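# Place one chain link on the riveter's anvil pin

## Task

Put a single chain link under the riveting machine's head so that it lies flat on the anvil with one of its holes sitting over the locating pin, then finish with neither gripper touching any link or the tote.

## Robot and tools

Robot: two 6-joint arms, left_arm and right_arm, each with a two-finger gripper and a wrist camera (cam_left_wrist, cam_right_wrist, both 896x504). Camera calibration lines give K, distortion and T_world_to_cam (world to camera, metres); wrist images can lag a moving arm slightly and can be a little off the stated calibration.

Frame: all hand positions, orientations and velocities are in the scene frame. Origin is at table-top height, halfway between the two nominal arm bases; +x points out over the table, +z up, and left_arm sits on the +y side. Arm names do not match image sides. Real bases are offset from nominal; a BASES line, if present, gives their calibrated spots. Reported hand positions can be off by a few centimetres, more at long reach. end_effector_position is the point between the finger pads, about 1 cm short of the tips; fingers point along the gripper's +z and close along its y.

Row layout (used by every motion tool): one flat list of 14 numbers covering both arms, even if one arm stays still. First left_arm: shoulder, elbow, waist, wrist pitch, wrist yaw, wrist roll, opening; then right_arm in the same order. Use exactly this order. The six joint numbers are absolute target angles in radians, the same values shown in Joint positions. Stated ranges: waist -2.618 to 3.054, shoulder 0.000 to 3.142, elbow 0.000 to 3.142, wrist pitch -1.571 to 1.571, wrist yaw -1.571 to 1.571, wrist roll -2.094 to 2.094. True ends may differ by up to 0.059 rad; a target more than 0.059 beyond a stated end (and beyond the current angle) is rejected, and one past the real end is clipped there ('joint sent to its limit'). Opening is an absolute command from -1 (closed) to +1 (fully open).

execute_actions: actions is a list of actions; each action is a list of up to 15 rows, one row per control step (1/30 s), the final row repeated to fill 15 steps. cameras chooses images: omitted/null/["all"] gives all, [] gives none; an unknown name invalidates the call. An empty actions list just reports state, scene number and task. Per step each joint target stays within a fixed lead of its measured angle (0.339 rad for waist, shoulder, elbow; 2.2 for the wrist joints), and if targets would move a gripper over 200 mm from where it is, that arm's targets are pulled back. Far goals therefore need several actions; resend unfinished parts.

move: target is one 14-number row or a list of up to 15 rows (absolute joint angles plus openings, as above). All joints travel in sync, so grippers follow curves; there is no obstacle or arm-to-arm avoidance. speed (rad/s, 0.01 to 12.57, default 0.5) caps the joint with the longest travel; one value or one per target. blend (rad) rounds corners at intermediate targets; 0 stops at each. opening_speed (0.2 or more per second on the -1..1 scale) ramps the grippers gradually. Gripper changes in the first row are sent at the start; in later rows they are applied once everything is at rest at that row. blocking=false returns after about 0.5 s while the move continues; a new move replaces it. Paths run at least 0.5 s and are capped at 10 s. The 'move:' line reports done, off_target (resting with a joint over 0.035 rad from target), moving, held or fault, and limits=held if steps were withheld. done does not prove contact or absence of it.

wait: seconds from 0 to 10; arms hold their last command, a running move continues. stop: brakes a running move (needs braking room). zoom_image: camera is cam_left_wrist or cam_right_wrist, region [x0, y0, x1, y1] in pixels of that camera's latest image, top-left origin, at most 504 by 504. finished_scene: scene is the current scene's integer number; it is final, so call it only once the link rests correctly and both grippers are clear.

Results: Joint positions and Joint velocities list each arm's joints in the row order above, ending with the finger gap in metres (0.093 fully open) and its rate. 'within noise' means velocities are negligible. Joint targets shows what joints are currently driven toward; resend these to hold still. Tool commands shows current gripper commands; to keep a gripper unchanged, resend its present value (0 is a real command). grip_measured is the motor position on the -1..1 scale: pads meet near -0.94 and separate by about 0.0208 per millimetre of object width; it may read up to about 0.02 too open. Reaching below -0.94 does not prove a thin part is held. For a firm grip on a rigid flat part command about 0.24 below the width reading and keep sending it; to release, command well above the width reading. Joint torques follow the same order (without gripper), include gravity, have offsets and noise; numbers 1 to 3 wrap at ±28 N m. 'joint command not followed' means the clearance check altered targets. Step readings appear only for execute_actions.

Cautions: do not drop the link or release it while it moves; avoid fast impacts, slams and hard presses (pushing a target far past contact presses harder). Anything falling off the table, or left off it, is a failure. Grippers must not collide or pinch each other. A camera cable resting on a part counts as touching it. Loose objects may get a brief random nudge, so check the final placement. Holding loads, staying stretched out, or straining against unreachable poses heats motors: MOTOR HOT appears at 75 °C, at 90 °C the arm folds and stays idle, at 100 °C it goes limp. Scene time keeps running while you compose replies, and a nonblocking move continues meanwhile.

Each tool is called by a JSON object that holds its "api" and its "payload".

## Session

{"api": "execute_actions", "payload": {"actions": []}}

Scene clock: 0.00 s.
left_arm: end_effector_position=(+0.2295, +0.2194, +0.2419) grip_measured=+1.000 end_effector_quat_wxyz=(+0.534, +0.070, +0.842, -0.033) | right_arm: end_effector_position=(+0.1587, -0.1896, +0.3956) grip_measured=+1.000 end_effector_quat_wxyz=(+0.490, +0.085, +0.825, +0.268)
Joint names: [shoulder, elbow, waist, wrist pitch, wrist yaw, wrist roll]
Joint positions: left_arm=[0.606 0.515 -0.128 -0.352 -0.004 0.02 0.093] | right_arm=[0.737 1.272 0.932 -0.978 0.501 0.828 0.093]
Joint velocities: within noise
Joint torques (N m): no reading
Heat: left arm: 37 °C; right arm: 35 °C.
Joint targets: left_arm=[0.605 0.529 -0.128 -0.339 -0.004 0.020] | right_arm=[0.738 1.276 0.932 -0.987 0.499 0.829]
Tool commands: left_gripper/opening=+1.0 right_gripper/opening=+1.0
camera_calibration:
cam_left_wrist: T_world_to_cam=[[-0.180495, -0.983452, -0.0156093, 0.257903], [-0.76095, 0.149679, -0.631309, 0.331378], [0.623199, -0.102071, -0.775374, 0.145706], [0, 0, 0, 1]] pos_world=[0.207909, 0.218907, 0.326204]
cam_right_wrist: T_world_to_cam=[[0.109537, -0.849184, -0.516613, 0.0257814], [-0.815128, 0.220692, -0.535595, 0.421534], [0.568831, 0.479773, -0.668019, 0.340608], [0, 0, 0, 1]] pos_world=[0.147032, -0.23455, 0.466623]

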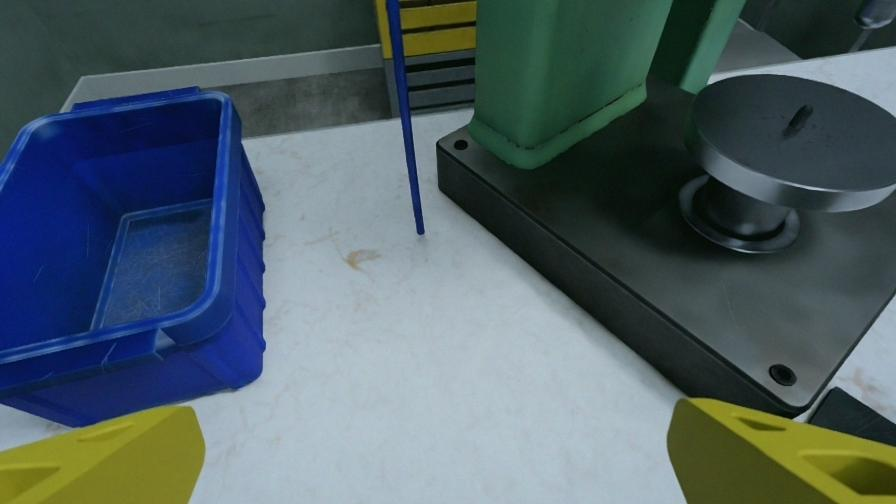

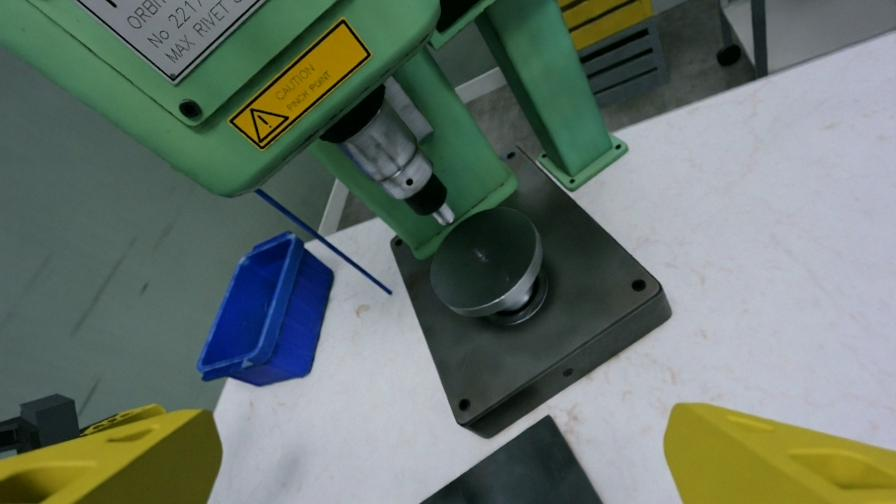

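{"api": "move", "payload": {"target": [0.7,1.1,-0.7,-1.0,0.136,-0.306,1,0.738,1.276,0.932,-0.987,0.499,0.829,1], "speed": 0.9}}

Scene clock: 4.40 s.
left_arm: end_effector_position=(+0.1124, +0.0998, +0.3343) grip_measured=+1.000 end_effector_quat_wxyz=(+0.375, +0.214, +0.861, -0.270) | right_arm: end_effector_position=(+0.1587, -0.1896, +0.3956) grip_measured=+1.000 end_effector_quat_wxyz=(+0.490, +0.085, +0.825, +0.268)
Joint positions: left_arm=[0.693 1.074 -0.693 -0.997 0.126 -0.292 0.093] | right_arm=[0.737 1.272 0.932 -0.978 0.501 0.828 0.093]
Joint torques (N m): left_arm=[1.52 7.54 -0.65 2.06 0.05 -0.04] | right_arm=[1.57 6.24 -0.23 2.03 0.12 0.05]
Heat: left arm: 38 °C; right arm: 36 °C.
Joint targets: left_arm=[0.700 1.100 -0.700 -1.000 0.136 -0.306] | right_arm=[0.738 1.276 0.932 -0.987 0.499 0.829]
move: done
cam_left_wrist: T_world_to_cam=[[-0.589713, -0.744493, 0.313001, 0.0329818], [-0.783032, 0.432184, -0.447301, 0.231326], [0.197738, -0.508869, -0.837826, 0.387299], [0, 0, 0, 1]] pos_world=[0.124002, 0.121663, 0.417638]
cam_right_wrist: T_world_to_cam=[[0.109537, -0.849184, -0.516613, 0.0257814], [-0.815128, 0.220692, -0.535595, 0.421534], [0.568831, 0.479773, -0.668019, 0.340608], [0, 0, 0, 1]] pos_world=[0.147032, -0.23455, 0.466623]

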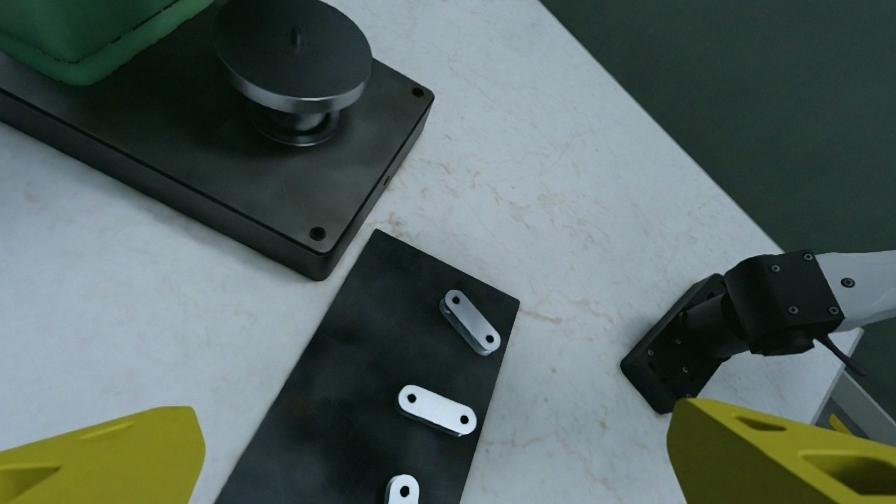

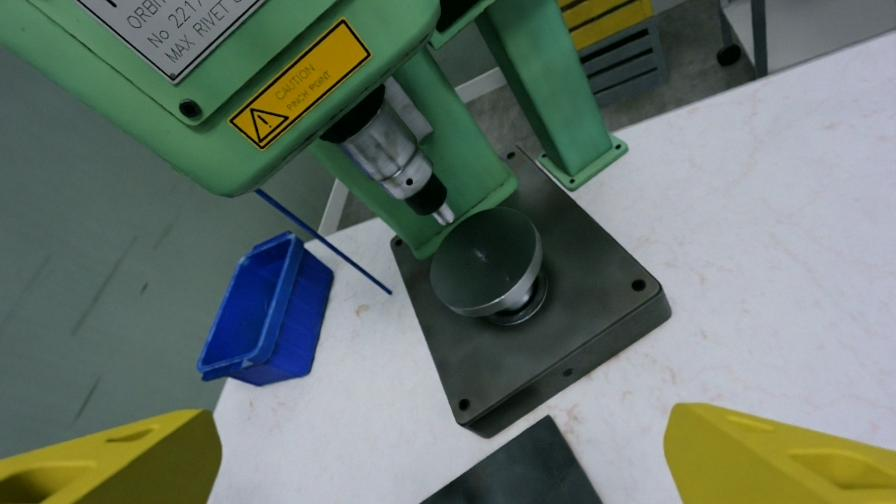

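{"api": "move", "payload": {"target": [0.5,0.7,0.1,-0.4,0,0,0,1.393,0.49,1.73,-0.02,0.9,0.854,0], "speed": 0.8}}

Scene clock: 26.50 s.
left_arm: end_effector_position=(+0.2136, +0.2756, +0.3381) grip_measured=+0.001 end_effector_quat_wxyz=(+0.620, -0.031, +0.784, +0.013) | right_arm: end_effector_position=(+0.0559, -0.0087, +0.1011) grip_measured=+0.003 end_effector_quat_wxyz=(+0.472, -0.247, +0.830, +0.163)
Joint positions: left_arm=[0.507 0.708 0.093 -0.433 0.011 -0.016 0.045] | right_arm=[1.384 0.497 1.724 -0.032 0.889 0.837 0.045]
Joint torques (N m): left_arm=[0.39 5.5 0.42 2.7 -0.22 0.24] | right_arm=[-3.85 5.59 0.35 1.65 0.61 0.25]
Heat: left arm: 41 °C; right arm: 39 °C.
Joint targets: left_arm=[0.500 0.700 0.100 -0.400 0.000 0.000] | right_arm=[1.393 0.490 1.730 -0.020 0.900 0.854]
move: done
cam_left_wrist: T_world_to_cam=[[0.0381534, -0.999142, 0.0161207, 0.258741], [-0.624607, -0.0364377, -0.780089, 0.444081], [0.780007, 0.019694, -0.625461, 0.11819], [0, 0, 0, 1]] pos_world=[0.175315, 0.272373, 0.416175]
cam_right_wrist: T_world_to_cam=[[0.553823, -0.832226, -0.0260665, -0.0358152], [-0.687536, -0.439429, -0.578097, 0.131575], [0.469653, 0.338085, -0.815551, 0.134724], [0, 0, 0, 1]] pos_world=[0.0470247, -0.0175364, 0.185004]

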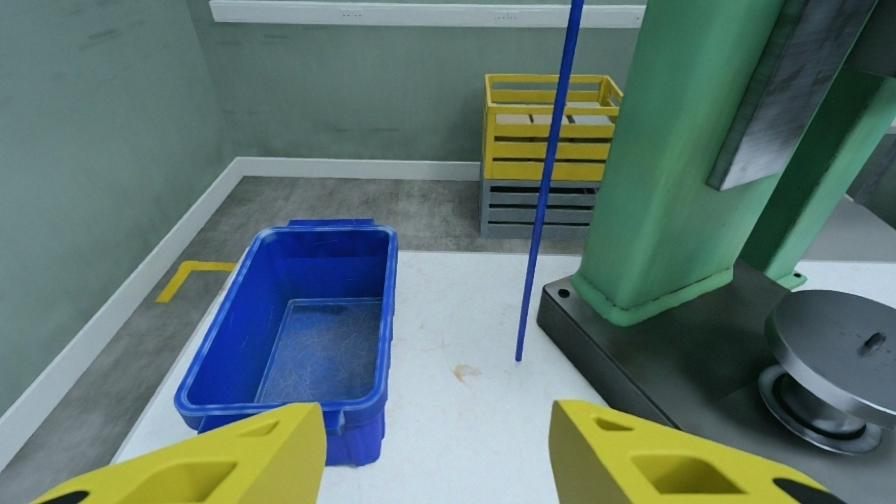

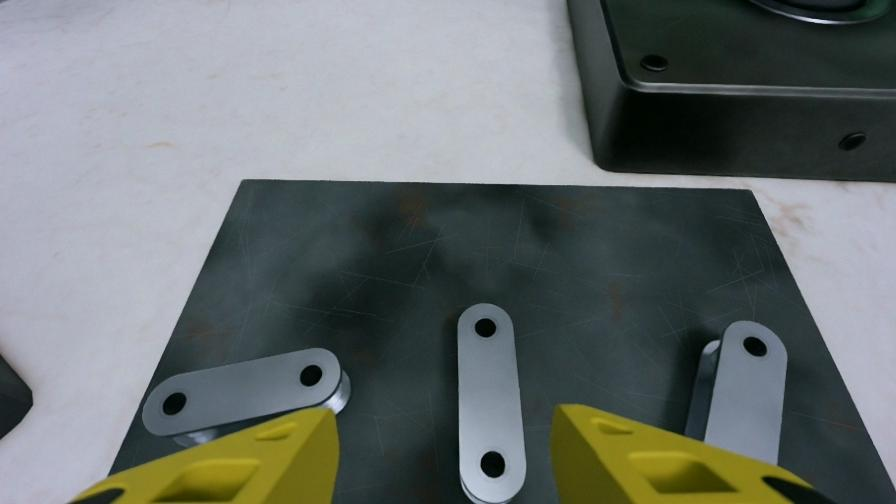

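{"api": "move", "payload": {"target": [0.5,0.7,0.1,-0.4,0,0,0,1.555,0.40,1.653,0.275,0.853,0.757,0], "speed": 0.4, "cameras": ["cam_right_wrist"]}}

Scene clock: 52.47 s.
left_arm: end_effector_position=(+0.2136, +0.2756, +0.3382) grip_measured=+0.001 end_effector_quat_wxyz=(+0.620, -0.031, +0.784, +0.014) | right_arm: end_effector_position=(+0.0717, -0.0073, +0.0651) grip_measured=+0.003 end_effector_quat_wxyz=(+0.478, -0.244, +0.829, +0.156)
Joint positions: left_arm=[0.507 0.708 0.093 -0.433 0.011 -0.016 0.045] | right_arm=[1.541 0.41 1.66 0.264 0.867 0.761 0.045]
Joint torques (N m): left_arm=[0.36 5.55 0.42 2.7 -0.23 0.23] | right_arm=[-4.01 4.46 -0.91 1.6 0.28 0.02]
Heat: left arm: 42 °C; right arm: 39 °C.
Joint targets: left_arm=[0.500 0.700 0.100 -0.400 0.000 0.000] | right_arm=[1.555 0.400 1.653 0.275 0.853 0.757]
move: done
cam_right_wrist: T_world_to_cam=[[0.543897, -0.839028, -0.0144047, -0.0444647], [-0.684822, -0.433882, -0.585461, 0.122565], [0.484969, 0.328295, -0.810572, 0.096107], [0, 0, 0, 1]] pos_world=[0.0615109, -0.0156796, 0.149019]

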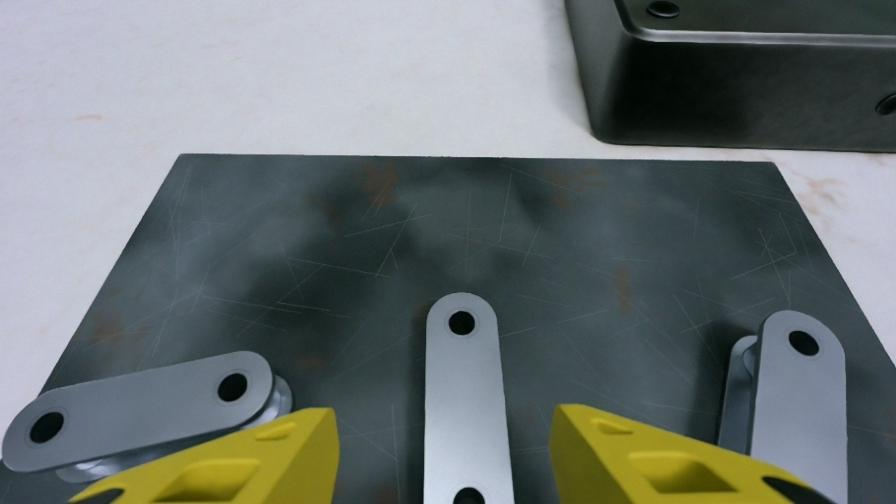

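{"api": "move", "payload": {"target": [0.5,0.7,0.1,-0.4,0,0,0,1.600,0.379,1.631,0.328,0.825,0.728,0], "speed": 0.3, "cameras": ["cam_right_wrist"]}}

Scene clock: 72.80 s.
left_arm: end_effector_position=(+0.2136, +0.2756, +0.3383) grip_measured=+0.001 end_effector_quat_wxyz=(+0.621, -0.031, +0.783, +0.014) | right_arm: end_effector_position=(+0.0751, -0.0107, +0.0511) grip_measured=+0.003 end_effector_quat_wxyz=(+0.471, -0.256, +0.832, +0.145)
Joint positions: left_arm=[0.507 0.708 0.093 -0.432 0.011 -0.016 0.045] | right_arm=[1.585 0.389 1.639 0.317 0.839 0.733 0.045]
Joint torques (N m): left_arm=[0.35 5.53 0.44 2.71 -0.22 0.22] | right_arm=[-4.04 4.14 -0.96 1.69 0.32 0.05]
Heat: left arm: 42 °C; right arm: 39 °C.
Joint targets: left_arm=[0.500 0.700 0.100 -0.400 0.000 0.000] | right_arm=[1.600 0.379 1.631 0.328 0.825 0.728]
move: done
cam_right_wrist: T_world_to_cam=[[0.553024, -0.833092, 0.0110115, -0.0512634], [-0.683494, -0.461196, -0.565804, 0.113856], [0.476445, 0.305377, -0.824466, 0.085227], [0, 0, 0, 1]] pos_world=[0.0655637, -0.0162236, 0.135251]

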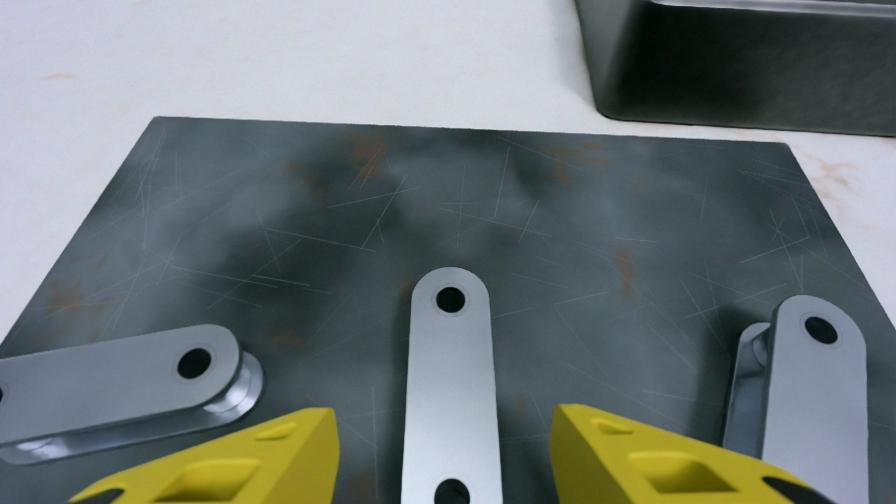

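{"api": "move", "payload": {"target": [0.5,0.7,0.1,-0.4,0,0,0,1.788,0.346,1.631,0.548,0.825,0.728,0], "speed": 0.2, "cameras": ["cam_right_wrist"]}}

Scene clock: 79.57 s.
left_arm: end_effector_position=(+0.2136, +0.2756, +0.3383) grip_measured=+0.001 end_effector_quat_wxyz=(+0.621, -0.031, +0.783, +0.014) | right_arm: end_effector_position=(+0.0750, -0.0102, +0.0191) grip_measured=+0.003 end_effector_quat_wxyz=(+0.470, -0.256, +0.832, +0.146)
Joint positions: left_arm=[0.507 0.708 0.093 -0.432 0.011 -0.016 0.045] | right_arm=[1.771 0.355 1.639 0.538 0.838 0.732 0.045]
Joint torques (N m): left_arm=[0.38 5.55 0.43 2.71 -0.22 0.23] | right_arm=[-4.55 3.11 -0.95 1.67 0.29 0.02]
Heat: left arm: 42 °C; right arm: 38 °C.
Joint targets: left_arm=[0.500 0.700 0.100 -0.400 0.000 0.000] | right_arm=[1.788 0.346 1.631 0.548 0.825 0.728]
move: done
cam_right_wrist: T_world_to_cam=[[0.553613, -0.832709, 0.0103828, -0.0504855], [-0.683439, -0.461427, -0.565683, 0.0958456], [0.47584, 0.306074, -0.824558, 0.0588301], [0, 0, 0, 1]] pos_world=[0.0654603, -0.0158204, 0.103251]

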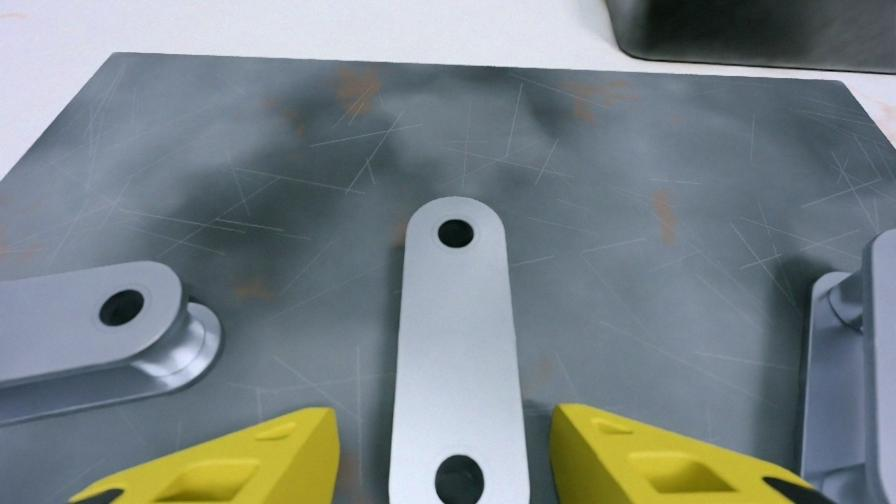

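{"api": "move", "payload": {"target": [0.5,0.7,0.1,-0.4,0,0,0,1.818,0.340,1.617,0.583,0.825,0.728,0], "speed": 0.1, "cameras": ["cam_right_wrist"]}}

Scene clock: 83.47 s.
left_arm: end_effector_position=(+0.2136, +0.2756, +0.3383) grip_measured=+0.001 end_effector_quat_wxyz=(+0.621, -0.031, +0.783, +0.014) | right_arm: end_effector_position=(+0.0782, -0.0091, +0.0174) grip_measured=+0.003 end_effector_quat_wxyz=(+0.474, -0.248, +0.832, +0.150)
Joint positions: left_arm=[0.507 0.708 0.093 -0.432 0.011 -0.016 0.045] | right_arm=[1.796 0.351 1.627 0.585 0.839 0.729 0.045]
Joint torques (N m): left_arm=[0.38 5.53 0.42 2.71 -0.23 0.23] | right_arm=[-4.1 2.76 -1.25 1.58 0.27 0.06]
Heat: left arm: 43 °C; right arm: 38 °C.
Joint targets: left_arm=[0.500 0.700 0.100 -0.400 0.000 0.000] | right_arm=[1.818 0.340 1.617 0.583 0.825 0.728]
move: done
cam_right_wrist: T_world_to_cam=[[0.545245, -0.838271, -0.00303295, -0.0504632], [-0.687555, -0.445138, -0.573691, 0.0982088], [0.479558, 0.314887, -0.819066, 0.0551733], [0, 0, 0, 1]] pos_world=[0.0685799, -0.0159588, 0.101379]

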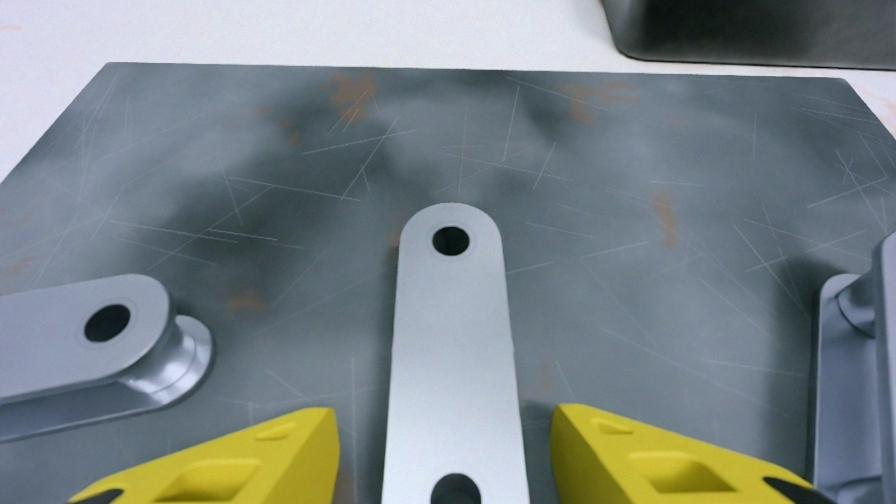

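{"api": "move", "payload": {"target": [0.5,0.7,0.1,-0.4,0,0,0,1.785,0.345,1.617,0.548,0.825,0.728,0], "speed": 0.1, "cameras": ["cam_right_wrist"]}}

Scene clock: 86.63 s.
left_arm: end_effector_position=(+0.2136, +0.2756, +0.3383) grip_measured=+0.001 end_effector_quat_wxyz=(+0.621, -0.031, +0.783, +0.014) | right_arm: end_effector_position=(+0.0782, -0.0094, +0.0171) grip_measured=+0.003 end_effector_quat_wxyz=(+0.474, -0.249, +0.832, +0.149)
Joint positions: left_arm=[0.507 0.708 0.093 -0.432 0.011 -0.016 0.045] | right_arm=[1.796 0.351 1.627 0.584 0.839 0.729 0.045]
Joint torques (N m): left_arm=[0.38 5.5 0.42 2.7 -0.22 0.23] | right_arm=[-7.25 3.23 -1.25 1.18 0.27 0.11]
Heat: left arm: 43 °C; right arm: 38 °C.
Joint targets: left_arm=[0.500 0.700 0.100 -0.400 0.000 0.000] | right_arm=[1.785 0.345 1.617 0.548 0.825 0.728]
move: off_target (right_arm); right_arm: the wrist pitch is farthest, 0.036 rad from its target
cam_right_wrist: T_world_to_cam=[[0.545545, -0.838081, -0.00111528, -0.0507128], [-0.687162, -0.446542, -0.573069, 0.0978639], [0.47978, 0.313402, -0.819506, 0.0550944], [0, 0, 0, 1]] pos_world=[0.0684813, -0.0160677, 0.101176]

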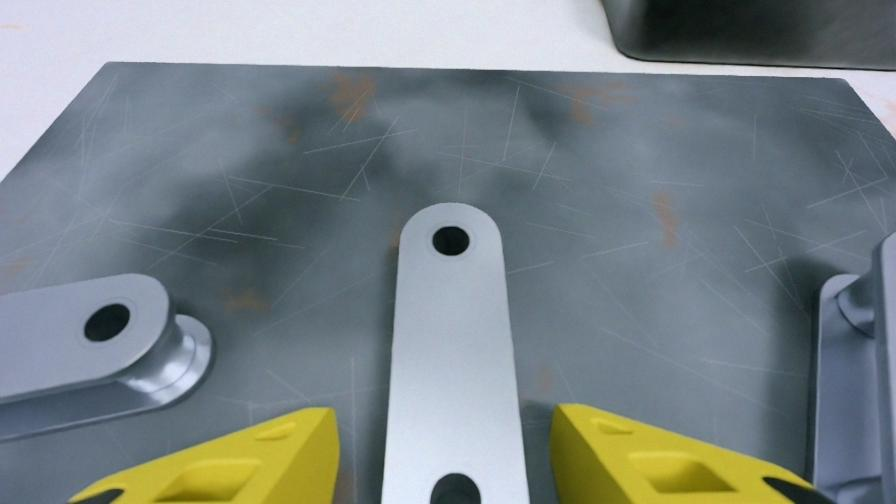

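{"api": "move", "payload": {"target": [0.5,0.7,0.1,-0.4,0,0,0,1.765,0.350,1.617,0.54,0.825,0.728,0], "speed": 0.1, "cameras": ["cam_right_wrist"]}}

Scene clock: 89.43 s.
left_arm: end_effector_position=(+0.2136, +0.2756, +0.3383) grip_measured=+0.001 end_effector_quat_wxyz=(+0.621, -0.031, +0.783, +0.014) | right_arm: end_effector_position=(+0.0783, -0.0114, +0.0172) grip_measured=+0.003 end_effector_quat_wxyz=(+0.472, -0.252, +0.832, +0.144)
Joint positions: left_arm=[0.507 0.708 0.093 -0.432 0.011 -0.016 0.045] | right_arm=[1.785 0.351 1.627 0.561 0.839 0.728 0.045]
Joint torques (N m): left_arm=[0.39 5.52 0.4 2.7 -0.22 0.23] | right_arm=[-8.08 3.74 -1.21 1.34 0.29 0.08]
Heat: left arm: 43 °C; right arm: 37 °C.
Joint targets: left_arm=[0.500 0.700 0.100 -0.400 0.000 0.000] | right_arm=[1.765 0.350 1.617 0.540 0.825 0.728]
move: done
cam_right_wrist: T_world_to_cam=[[0.545752, -0.837885, 0.0102046, -0.0527327], [-0.686458, -0.454039, -0.567999, 0.0969209], [0.480551, 0.302982, -0.822966, 0.0556141], [0, 0, 0, 1]] pos_world=[0.0685858, -0.0170281, 0.101358]

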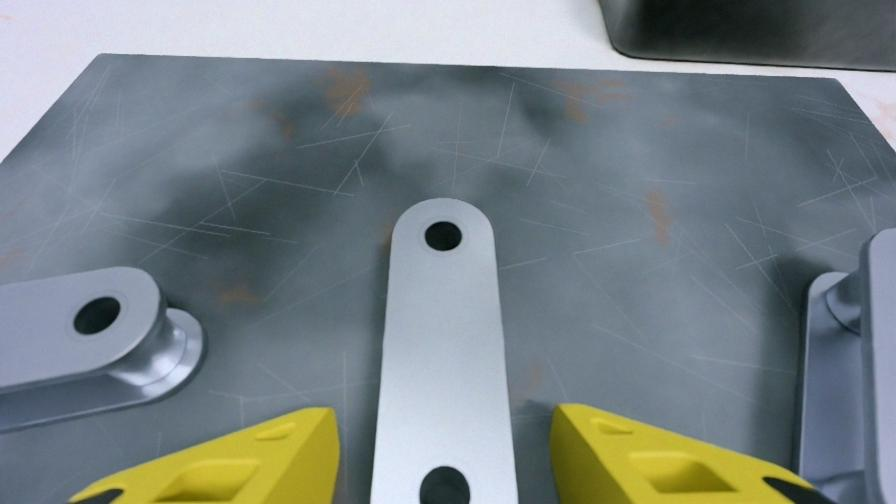

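{"api": "move", "payload": {"target": [0.5,0.7,0.1,-0.4,0,0,0,1.765,0.350,1.617,0.54,0.825,0.728,-0.85], "opening_speed": 0.5, "cameras": ["cam_right_wrist"]}}

Scene clock: 93.83 s.
left_arm: end_effector_position=(+0.2136, +0.2756, +0.3383) grip_measured=+0.001 end_effector_quat_wxyz=(+0.621, -0.031, +0.783, +0.014) | right_arm: end_effector_position=(+0.0783, -0.0114, +0.0171) grip_measured=-0.583 end_effector_quat_wxyz=(+0.472, -0.252, +0.832, +0.144)
Joint positions: left_arm=[0.507 0.708 0.093 -0.432 0.011 -0.016 0.045] | right_arm=[1.785 0.351 1.627 0.56 0.839 0.728 0.017]
Joint torques (N m): left_arm=[0.4 5.53 0.4 2.7 -0.22 0.23] | right_arm=[-8.06 3.73 -1.22 1.36 0.28 0.08]
Heat: left arm: 43 °C; right arm: 37 °C.
Joint targets: left_arm=[0.500 0.700 0.100 -0.400 0.000 0.000] | right_arm=[1.765 0.350 1.617 0.540 0.825 0.728]
move: done
cam_right_wrist: T_world_to_cam=[[0.545983, -0.837731, 0.0103982, -0.0527648], [-0.686471, -0.454447, -0.567658, 0.0968212], [0.48027, 0.302794, -0.823199, 0.0555718], [0, 0, 0, 1]] pos_world=[0.0685842, -0.0170294, 0.101257]

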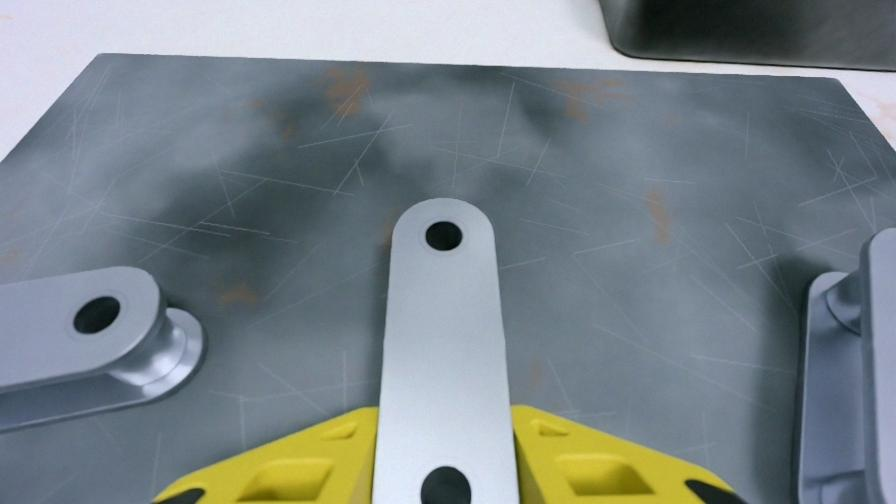

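{"api": "move", "payload": {"target": [[0.5,0.7,0.1,-0.4,0,0,0,1.35,0.51,1.617,0.0,0.825,0.728,-0.85],[0.5,0.7,0.1,-0.4,0,0,0,1.155,0.765,0.52,-0.085,0,0,-0.85]], "speed": [0.3,0.5], "blend": 0.08, "cameras": ["cam_right_wrist"]}}

Scene clock: 113.50 s.
left_arm: end_effector_position=(+0.2136, +0.2756, +0.3384) grip_measured=+0.001 end_effector_quat_wxyz=(+0.621, -0.031, +0.783, +0.014) | right_arm: end_effector_position=(+0.2951, -0.1194, +0.2052) grip_measured=-0.592 end_effector_quat_wxyz=(+0.476, -0.223, +0.841, +0.127)
Joint positions: left_arm=[0.507 0.708 0.093 -0.432 0.011 -0.016 0.045] | right_arm=[1.176 0.734 0.525 -0.099 0.014 0.009 0.017]
Joint torques (N m): left_arm=[0.42 5.53 0.43 2.7 -0.22 0.23] | right_arm=[-6.34 10.36 -0.66 2.36 -0.13 0]
Heat: left arm: 43 °C; right arm: 37 °C.
Joint targets: left_arm=[0.500 0.700 0.100 -0.400 0.000 0.000] | right_arm=[1.155 0.765 0.520 -0.085 0.000 0.000]
move: done
cam_right_wrist: T_world_to_cam=[[0.485462, -0.874192, 0.0106852, -0.250027], [-0.717993, -0.405634, -0.565639, 0.317991], [0.498811, 0.266924, -0.824584, 0.129533], [0, 0, 0, 1]] pos_world=[0.285081, -0.124159, 0.289351]

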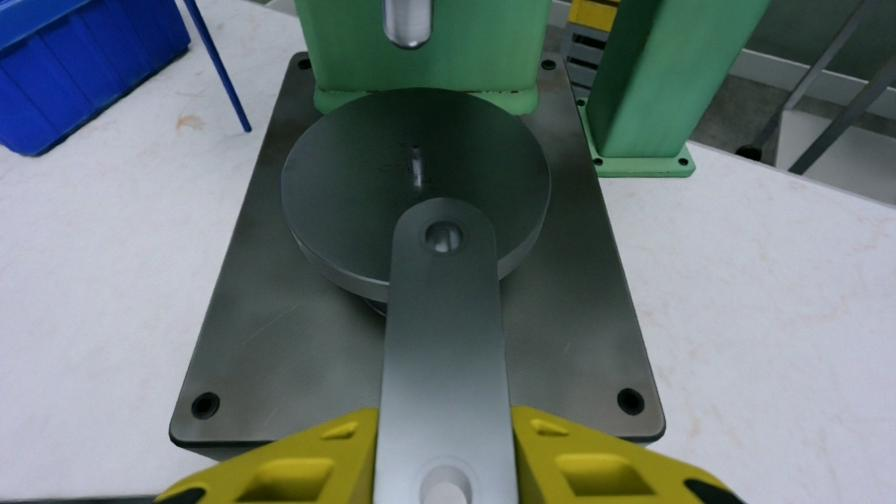

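{"api": "move", "payload": {"target": [0.5,0.7,-0.85,-0.33,0,0,0,1.434,0.889,0.543,0.08,0,0,-0.85], "speed": 0.35}}

Scene clock: 130.50 s.
left_arm: end_effector_position=(+0.1264, +0.0630, +0.3547) grip_measured=+0.002 end_effector_quat_wxyz=(+0.585, +0.316, +0.693, -0.278) | right_arm: end_effector_position=(+0.3414, -0.0864, +0.1969) grip_measured=-0.592 end_effector_quat_wxyz=(+0.484, -0.227, +0.835, +0.132)
Joint positions: left_arm=[0.507 0.708 -0.843 -0.363 0.009 -0.015 0.045] | right_arm=[1.421 0.855 0.535 0.047 0.013 0.008 0.017]
Joint torques (N m): left_arm=[0.38 5.53 -0.66 2.71 -0.2 0.23] | right_arm=[-5.48 10.47 0.47 2.56 -0.16 -0.02]
Heat: left arm: 44 °C; right arm: 41 °C.
Joint targets: left_arm=[0.500 0.700 -0.850 -0.330 0.000 0.000] | right_arm=[1.434 0.889 0.543 0.080 0.000 0.000]
move: done
cam_left_wrist: T_world_to_cam=[[-0.781807, -0.623399, 0.0122987, 0.130675], [-0.363064, 0.439106, -0.821809, 0.346661], [0.506915, -0.646961, -0.56963, 0.257459], [0, 0, 0, 1]] pos_world=[0.0975129, 0.0958081, 0.429938]
cam_right_wrist: T_world_to_cam=[[0.495575, -0.868499, 0.0107184, -0.246591], [-0.70227, -0.407923, -0.583451, 0.357945], [0.511099, 0.281617, -0.812077, 0.0853547], [0, 0, 0, 1]] pos_world=[0.329954, -0.0921873, 0.280801]

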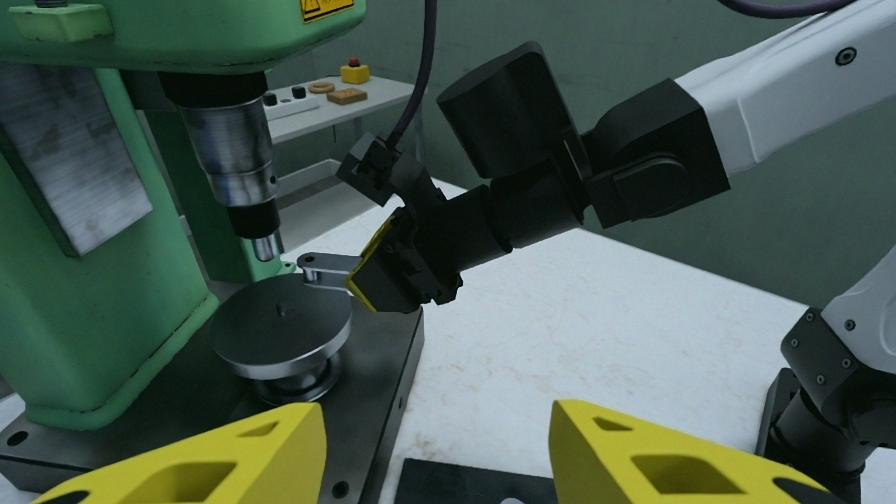

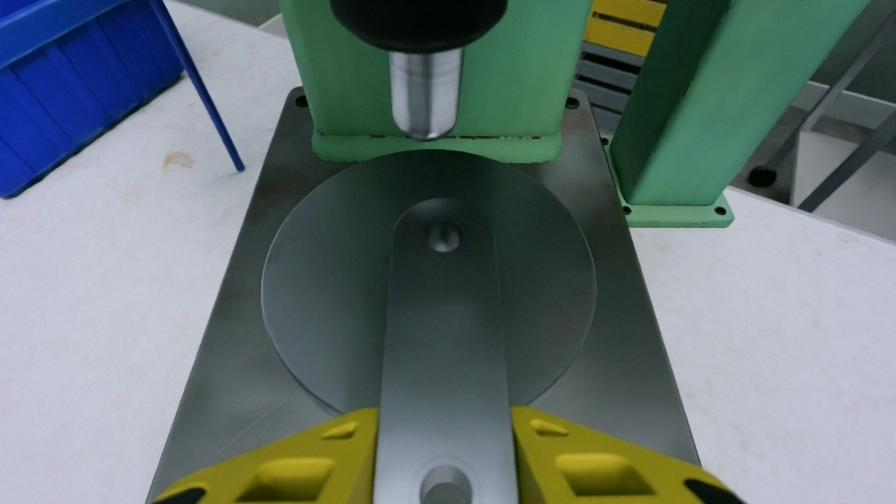

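{"api": "zoom_image", "payload": {"camera": "cam_left_wrist", "region": [200, 210, 370, 350]}}

Scaled by 2.965 (camera's finer frame: 1280x720).

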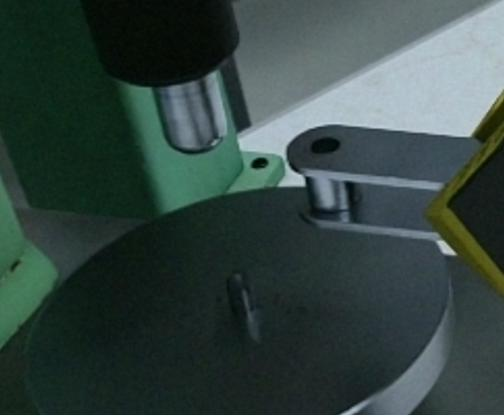

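{"api": "move", "payload": {"target": [0.5,0.7,-0.85,-0.33,0,0,0,1.534,0.944,0.553,0.101,0,0,-0.85], "speed": 0.15}}

{"api": "zoom_image", "payload": {"camera": "cam_left_wrist", "region": [200, 210, 370, 350]}}

Scene clock: 150.60 s.
left_arm: end_effector_position=(+0.1264, +0.0630, +0.3549) grip_measured=+0.002 end_effector_quat_wxyz=(+0.585, +0.316, +0.693, -0.279) | right_arm: end_effector_position=(+0.3557, -0.0725, +0.1841) grip_measured=-0.592 end_effector_quat_wxyz=(+0.474, -0.232, +0.839, +0.132)
Joint positions: left_arm=[0.507 0.708 -0.843 -0.363 0.009 -0.015 0.045] | right_arm=[1.521 0.91 0.545 0.068 0.012 0.008 0.017]
Joint torques (N m): left_arm=[0.38 5.52 -0.65 2.71 -0.2 0.22] | right_arm=[-6.31 10.36 0.46 2.53 -0.16 -0.01]
Heat: left arm: 45 °C; right arm: 42 °C.
Joint targets: left_arm=[0.500 0.700 -0.850 -0.330 0.000 0.000] | right_arm=[1.534 0.944 0.553 0.101 0.000 0.000]
move: done
cam_left_wrist: T_world_to_cam=[[-0.781812, -0.623394, 0.0122182, 0.130709], [-0.362637, 0.438675, -0.822228, 0.346924], [0.507212, -0.647258, -0.569027, 0.257256], [0, 0, 0, 1]] pos_world=[0.0975137, 0.0958073, 0.430039]
cam_right_wrist: T_world_to_cam=[[0.504674, -0.863238, 0.0111503, -0.24433], [-0.709478, -0.422071, -0.564355, 0.364189], [0.491879, 0.276904, -0.825457, 0.0726758], [0, 0, 0, 1]] pos_world=[0.345944, -0.0773258, 0.268247]

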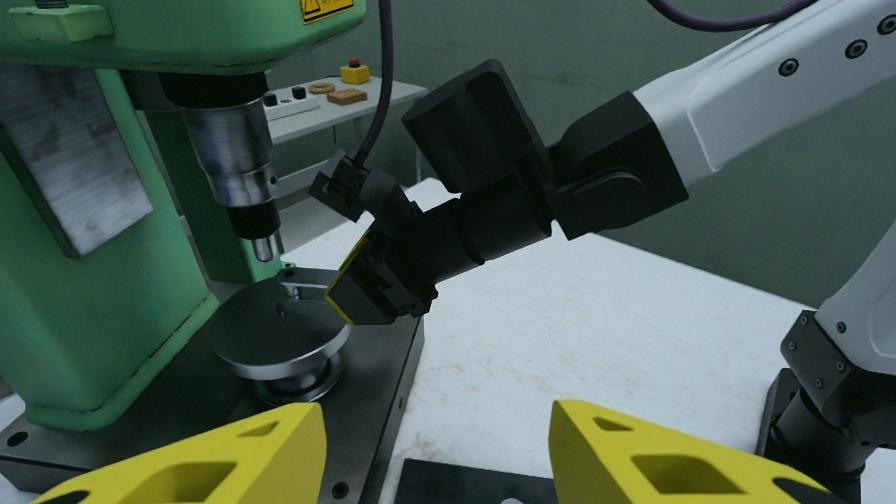

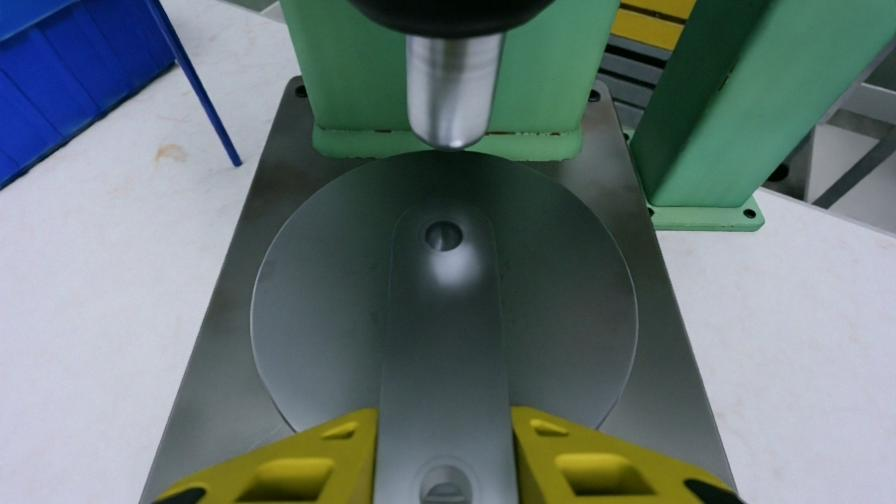

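Scaled by 2.965 (camera's finer frame: 1280x720).

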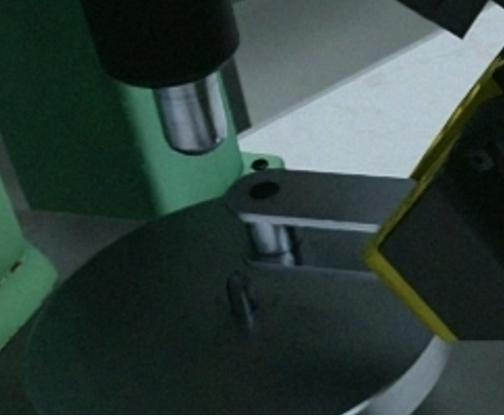

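{"api": "move", "payload": {"target": [0.5,0.7,-0.85,-0.33,0,0,0,1.600,0.998,0.553,0.114,0,0,-0.85], "speed": 0.12}}

{"api": "zoom_image", "payload": {"camera": "cam_left_wrist", "region": [220, 230, 340, 345]}}

Scene clock: 159.67 s.
left_arm: end_effector_position=(+0.1264, +0.0630, +0.3549) grip_measured=+0.002 end_effector_quat_wxyz=(+0.585, +0.316, +0.693, -0.279) | right_arm: end_effector_position=(+0.3697, -0.0638, +0.1827) grip_measured=-0.592 end_effector_quat_wxyz=(+0.475, -0.232, +0.838, +0.132)
Joint positions: left_arm=[0.507 0.708 -0.843 -0.363 0.009 -0.015 0.045] | right_arm=[1.585 0.965 0.545 0.081 0.012 0.008 0.017]
Joint torques (N m): left_arm=[0.36 5.52 -0.68 2.71 -0.2 0.23] | right_arm=[-6.78 10.29 0.5 2.55 -0.16 -0.01]
Heat: left arm: 45 °C; right arm: 44 °C.
Joint targets: left_arm=[0.500 0.700 -0.850 -0.330 0.000 0.000] | right_arm=[1.600 0.998 0.553 0.114 0.000 0.000]
move: done
cam_left_wrist: T_world_to_cam=[[-0.781812, -0.623394, 0.0122182, 0.130709], [-0.362637, 0.438675, -0.822228, 0.346924], [0.507212, -0.647258, -0.569027, 0.257256], [0, 0, 0, 1]] pos_world=[0.0975137, 0.0958073, 0.430039]
cam_right_wrist: T_world_to_cam=[[0.504661, -0.863246, 0.0110873, -0.24387], [-0.708025, -0.421197, -0.566828, 0.37692], [0.493982, 0.278206, -0.823762, 0.0613062], [0, 0, 0, 1]] pos_world=[0.359656, -0.0688183, 0.266854]

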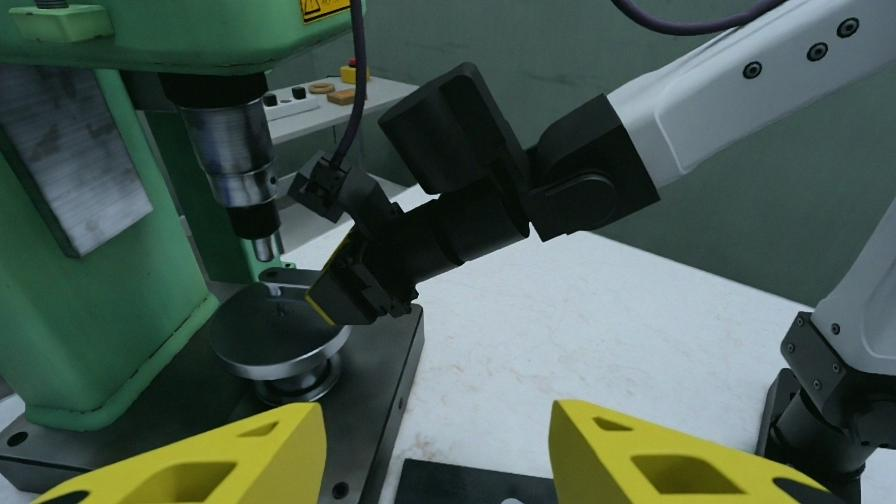

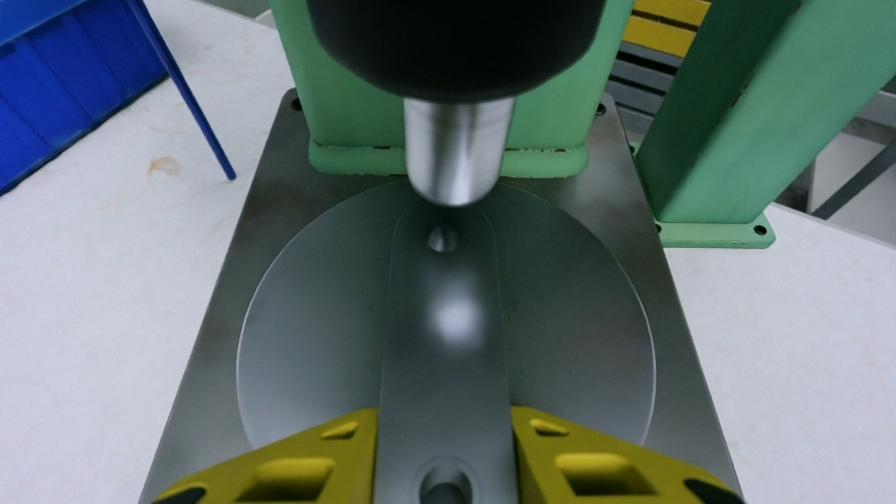

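Scaled by 4.200 (camera's finer frame: 1280x720).

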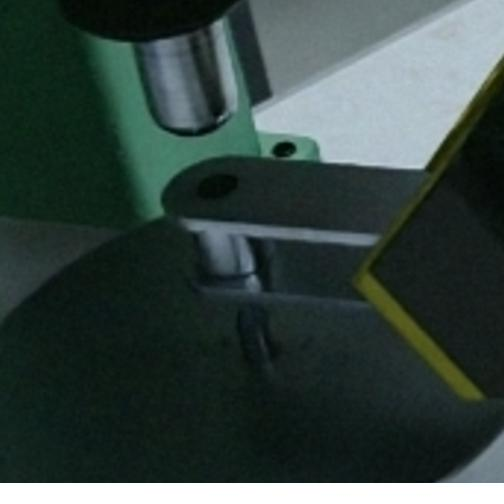

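{"api": "move", "payload": {"target": [0.5,0.7,-0.85,-0.33,0,0,0,1.621,0.930,0.553,0.166,0,0,-0.85], "speed": 0.06}}

{"api": "zoom_image", "payload": {"camera": "cam_left_wrist", "region": [220, 230, 340, 345]}}

Scene clock: 176.60 s.
left_arm: end_effector_position=(+0.1264, +0.0630, +0.3549) grip_measured=+0.002 end_effector_quat_wxyz=(+0.585, +0.316, +0.693, -0.279) | right_arm: end_effector_position=(+0.3709, -0.0630, +0.1725) grip_measured=-0.592 end_effector_quat_wxyz=(+0.477, -0.232, +0.837, +0.132)
Joint positions: left_arm=[0.507 0.708 -0.843 -0.363 0.009 -0.015 0.045] | right_arm=[1.606 0.939 0.545 0.133 0.012 0.008 0.017]
Joint torques (N m): left_arm=[0.38 5.55 -0.65 2.71 -0.2 0.22] | right_arm=[-6.91 6.6 0.46 2.53 -0.17 0]
Heat: left arm: 45 °C; right arm: 45 °C.
Joint targets: left_arm=[0.500 0.700 -0.850 -0.330 0.000 0.000] | right_arm=[1.621 0.930 0.553 0.166 0.000 0.000]
move: done
cam_left_wrist: T_world_to_cam=[[-0.781812, -0.623394, 0.0122182, 0.130709], [-0.362637, 0.438675, -0.822228, 0.346924], [0.507212, -0.647258, -0.569027, 0.257256], [0, 0, 0, 1]] pos_world=[0.0975137, 0.0958073, 0.430039]
cam_right_wrist: T_world_to_cam=[[0.504604, -0.863282, 0.0109191, -0.243681], [-0.705978, -0.419871, -0.570354, 0.372321], [0.496961, 0.280094, -0.821327, 0.0505868], [0, 0, 0, 1]] pos_world=[0.360673, -0.0682074, 0.256564]

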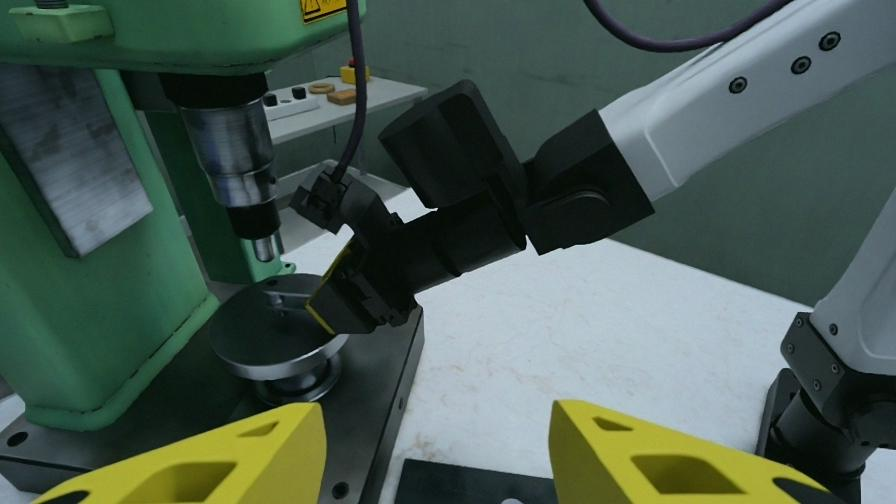

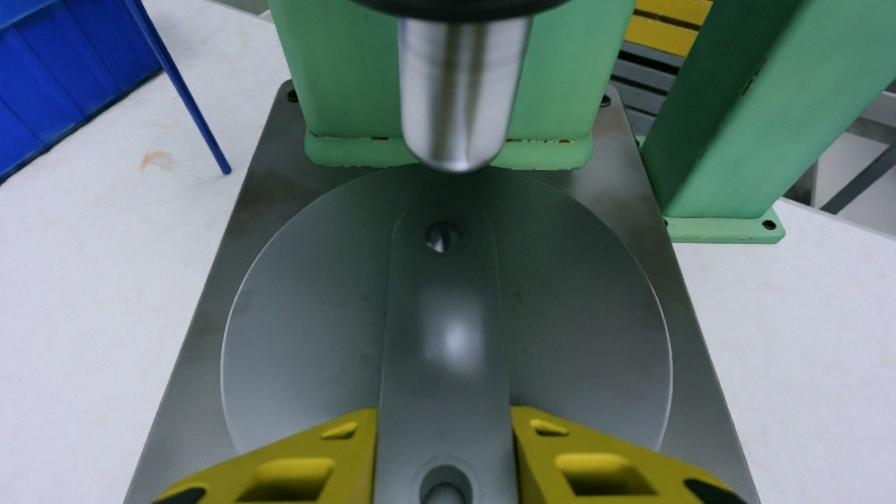

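Scaled by 4.200 (camera's finer frame: 1280x720).

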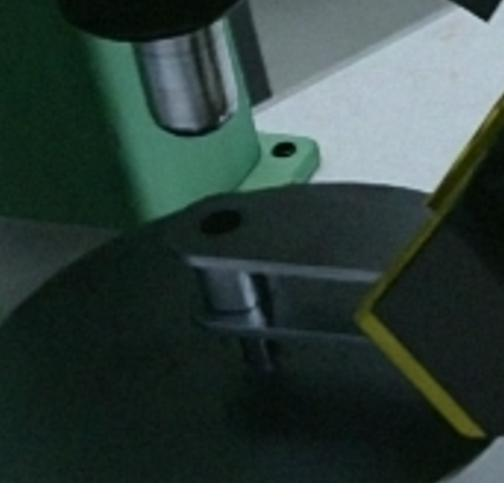

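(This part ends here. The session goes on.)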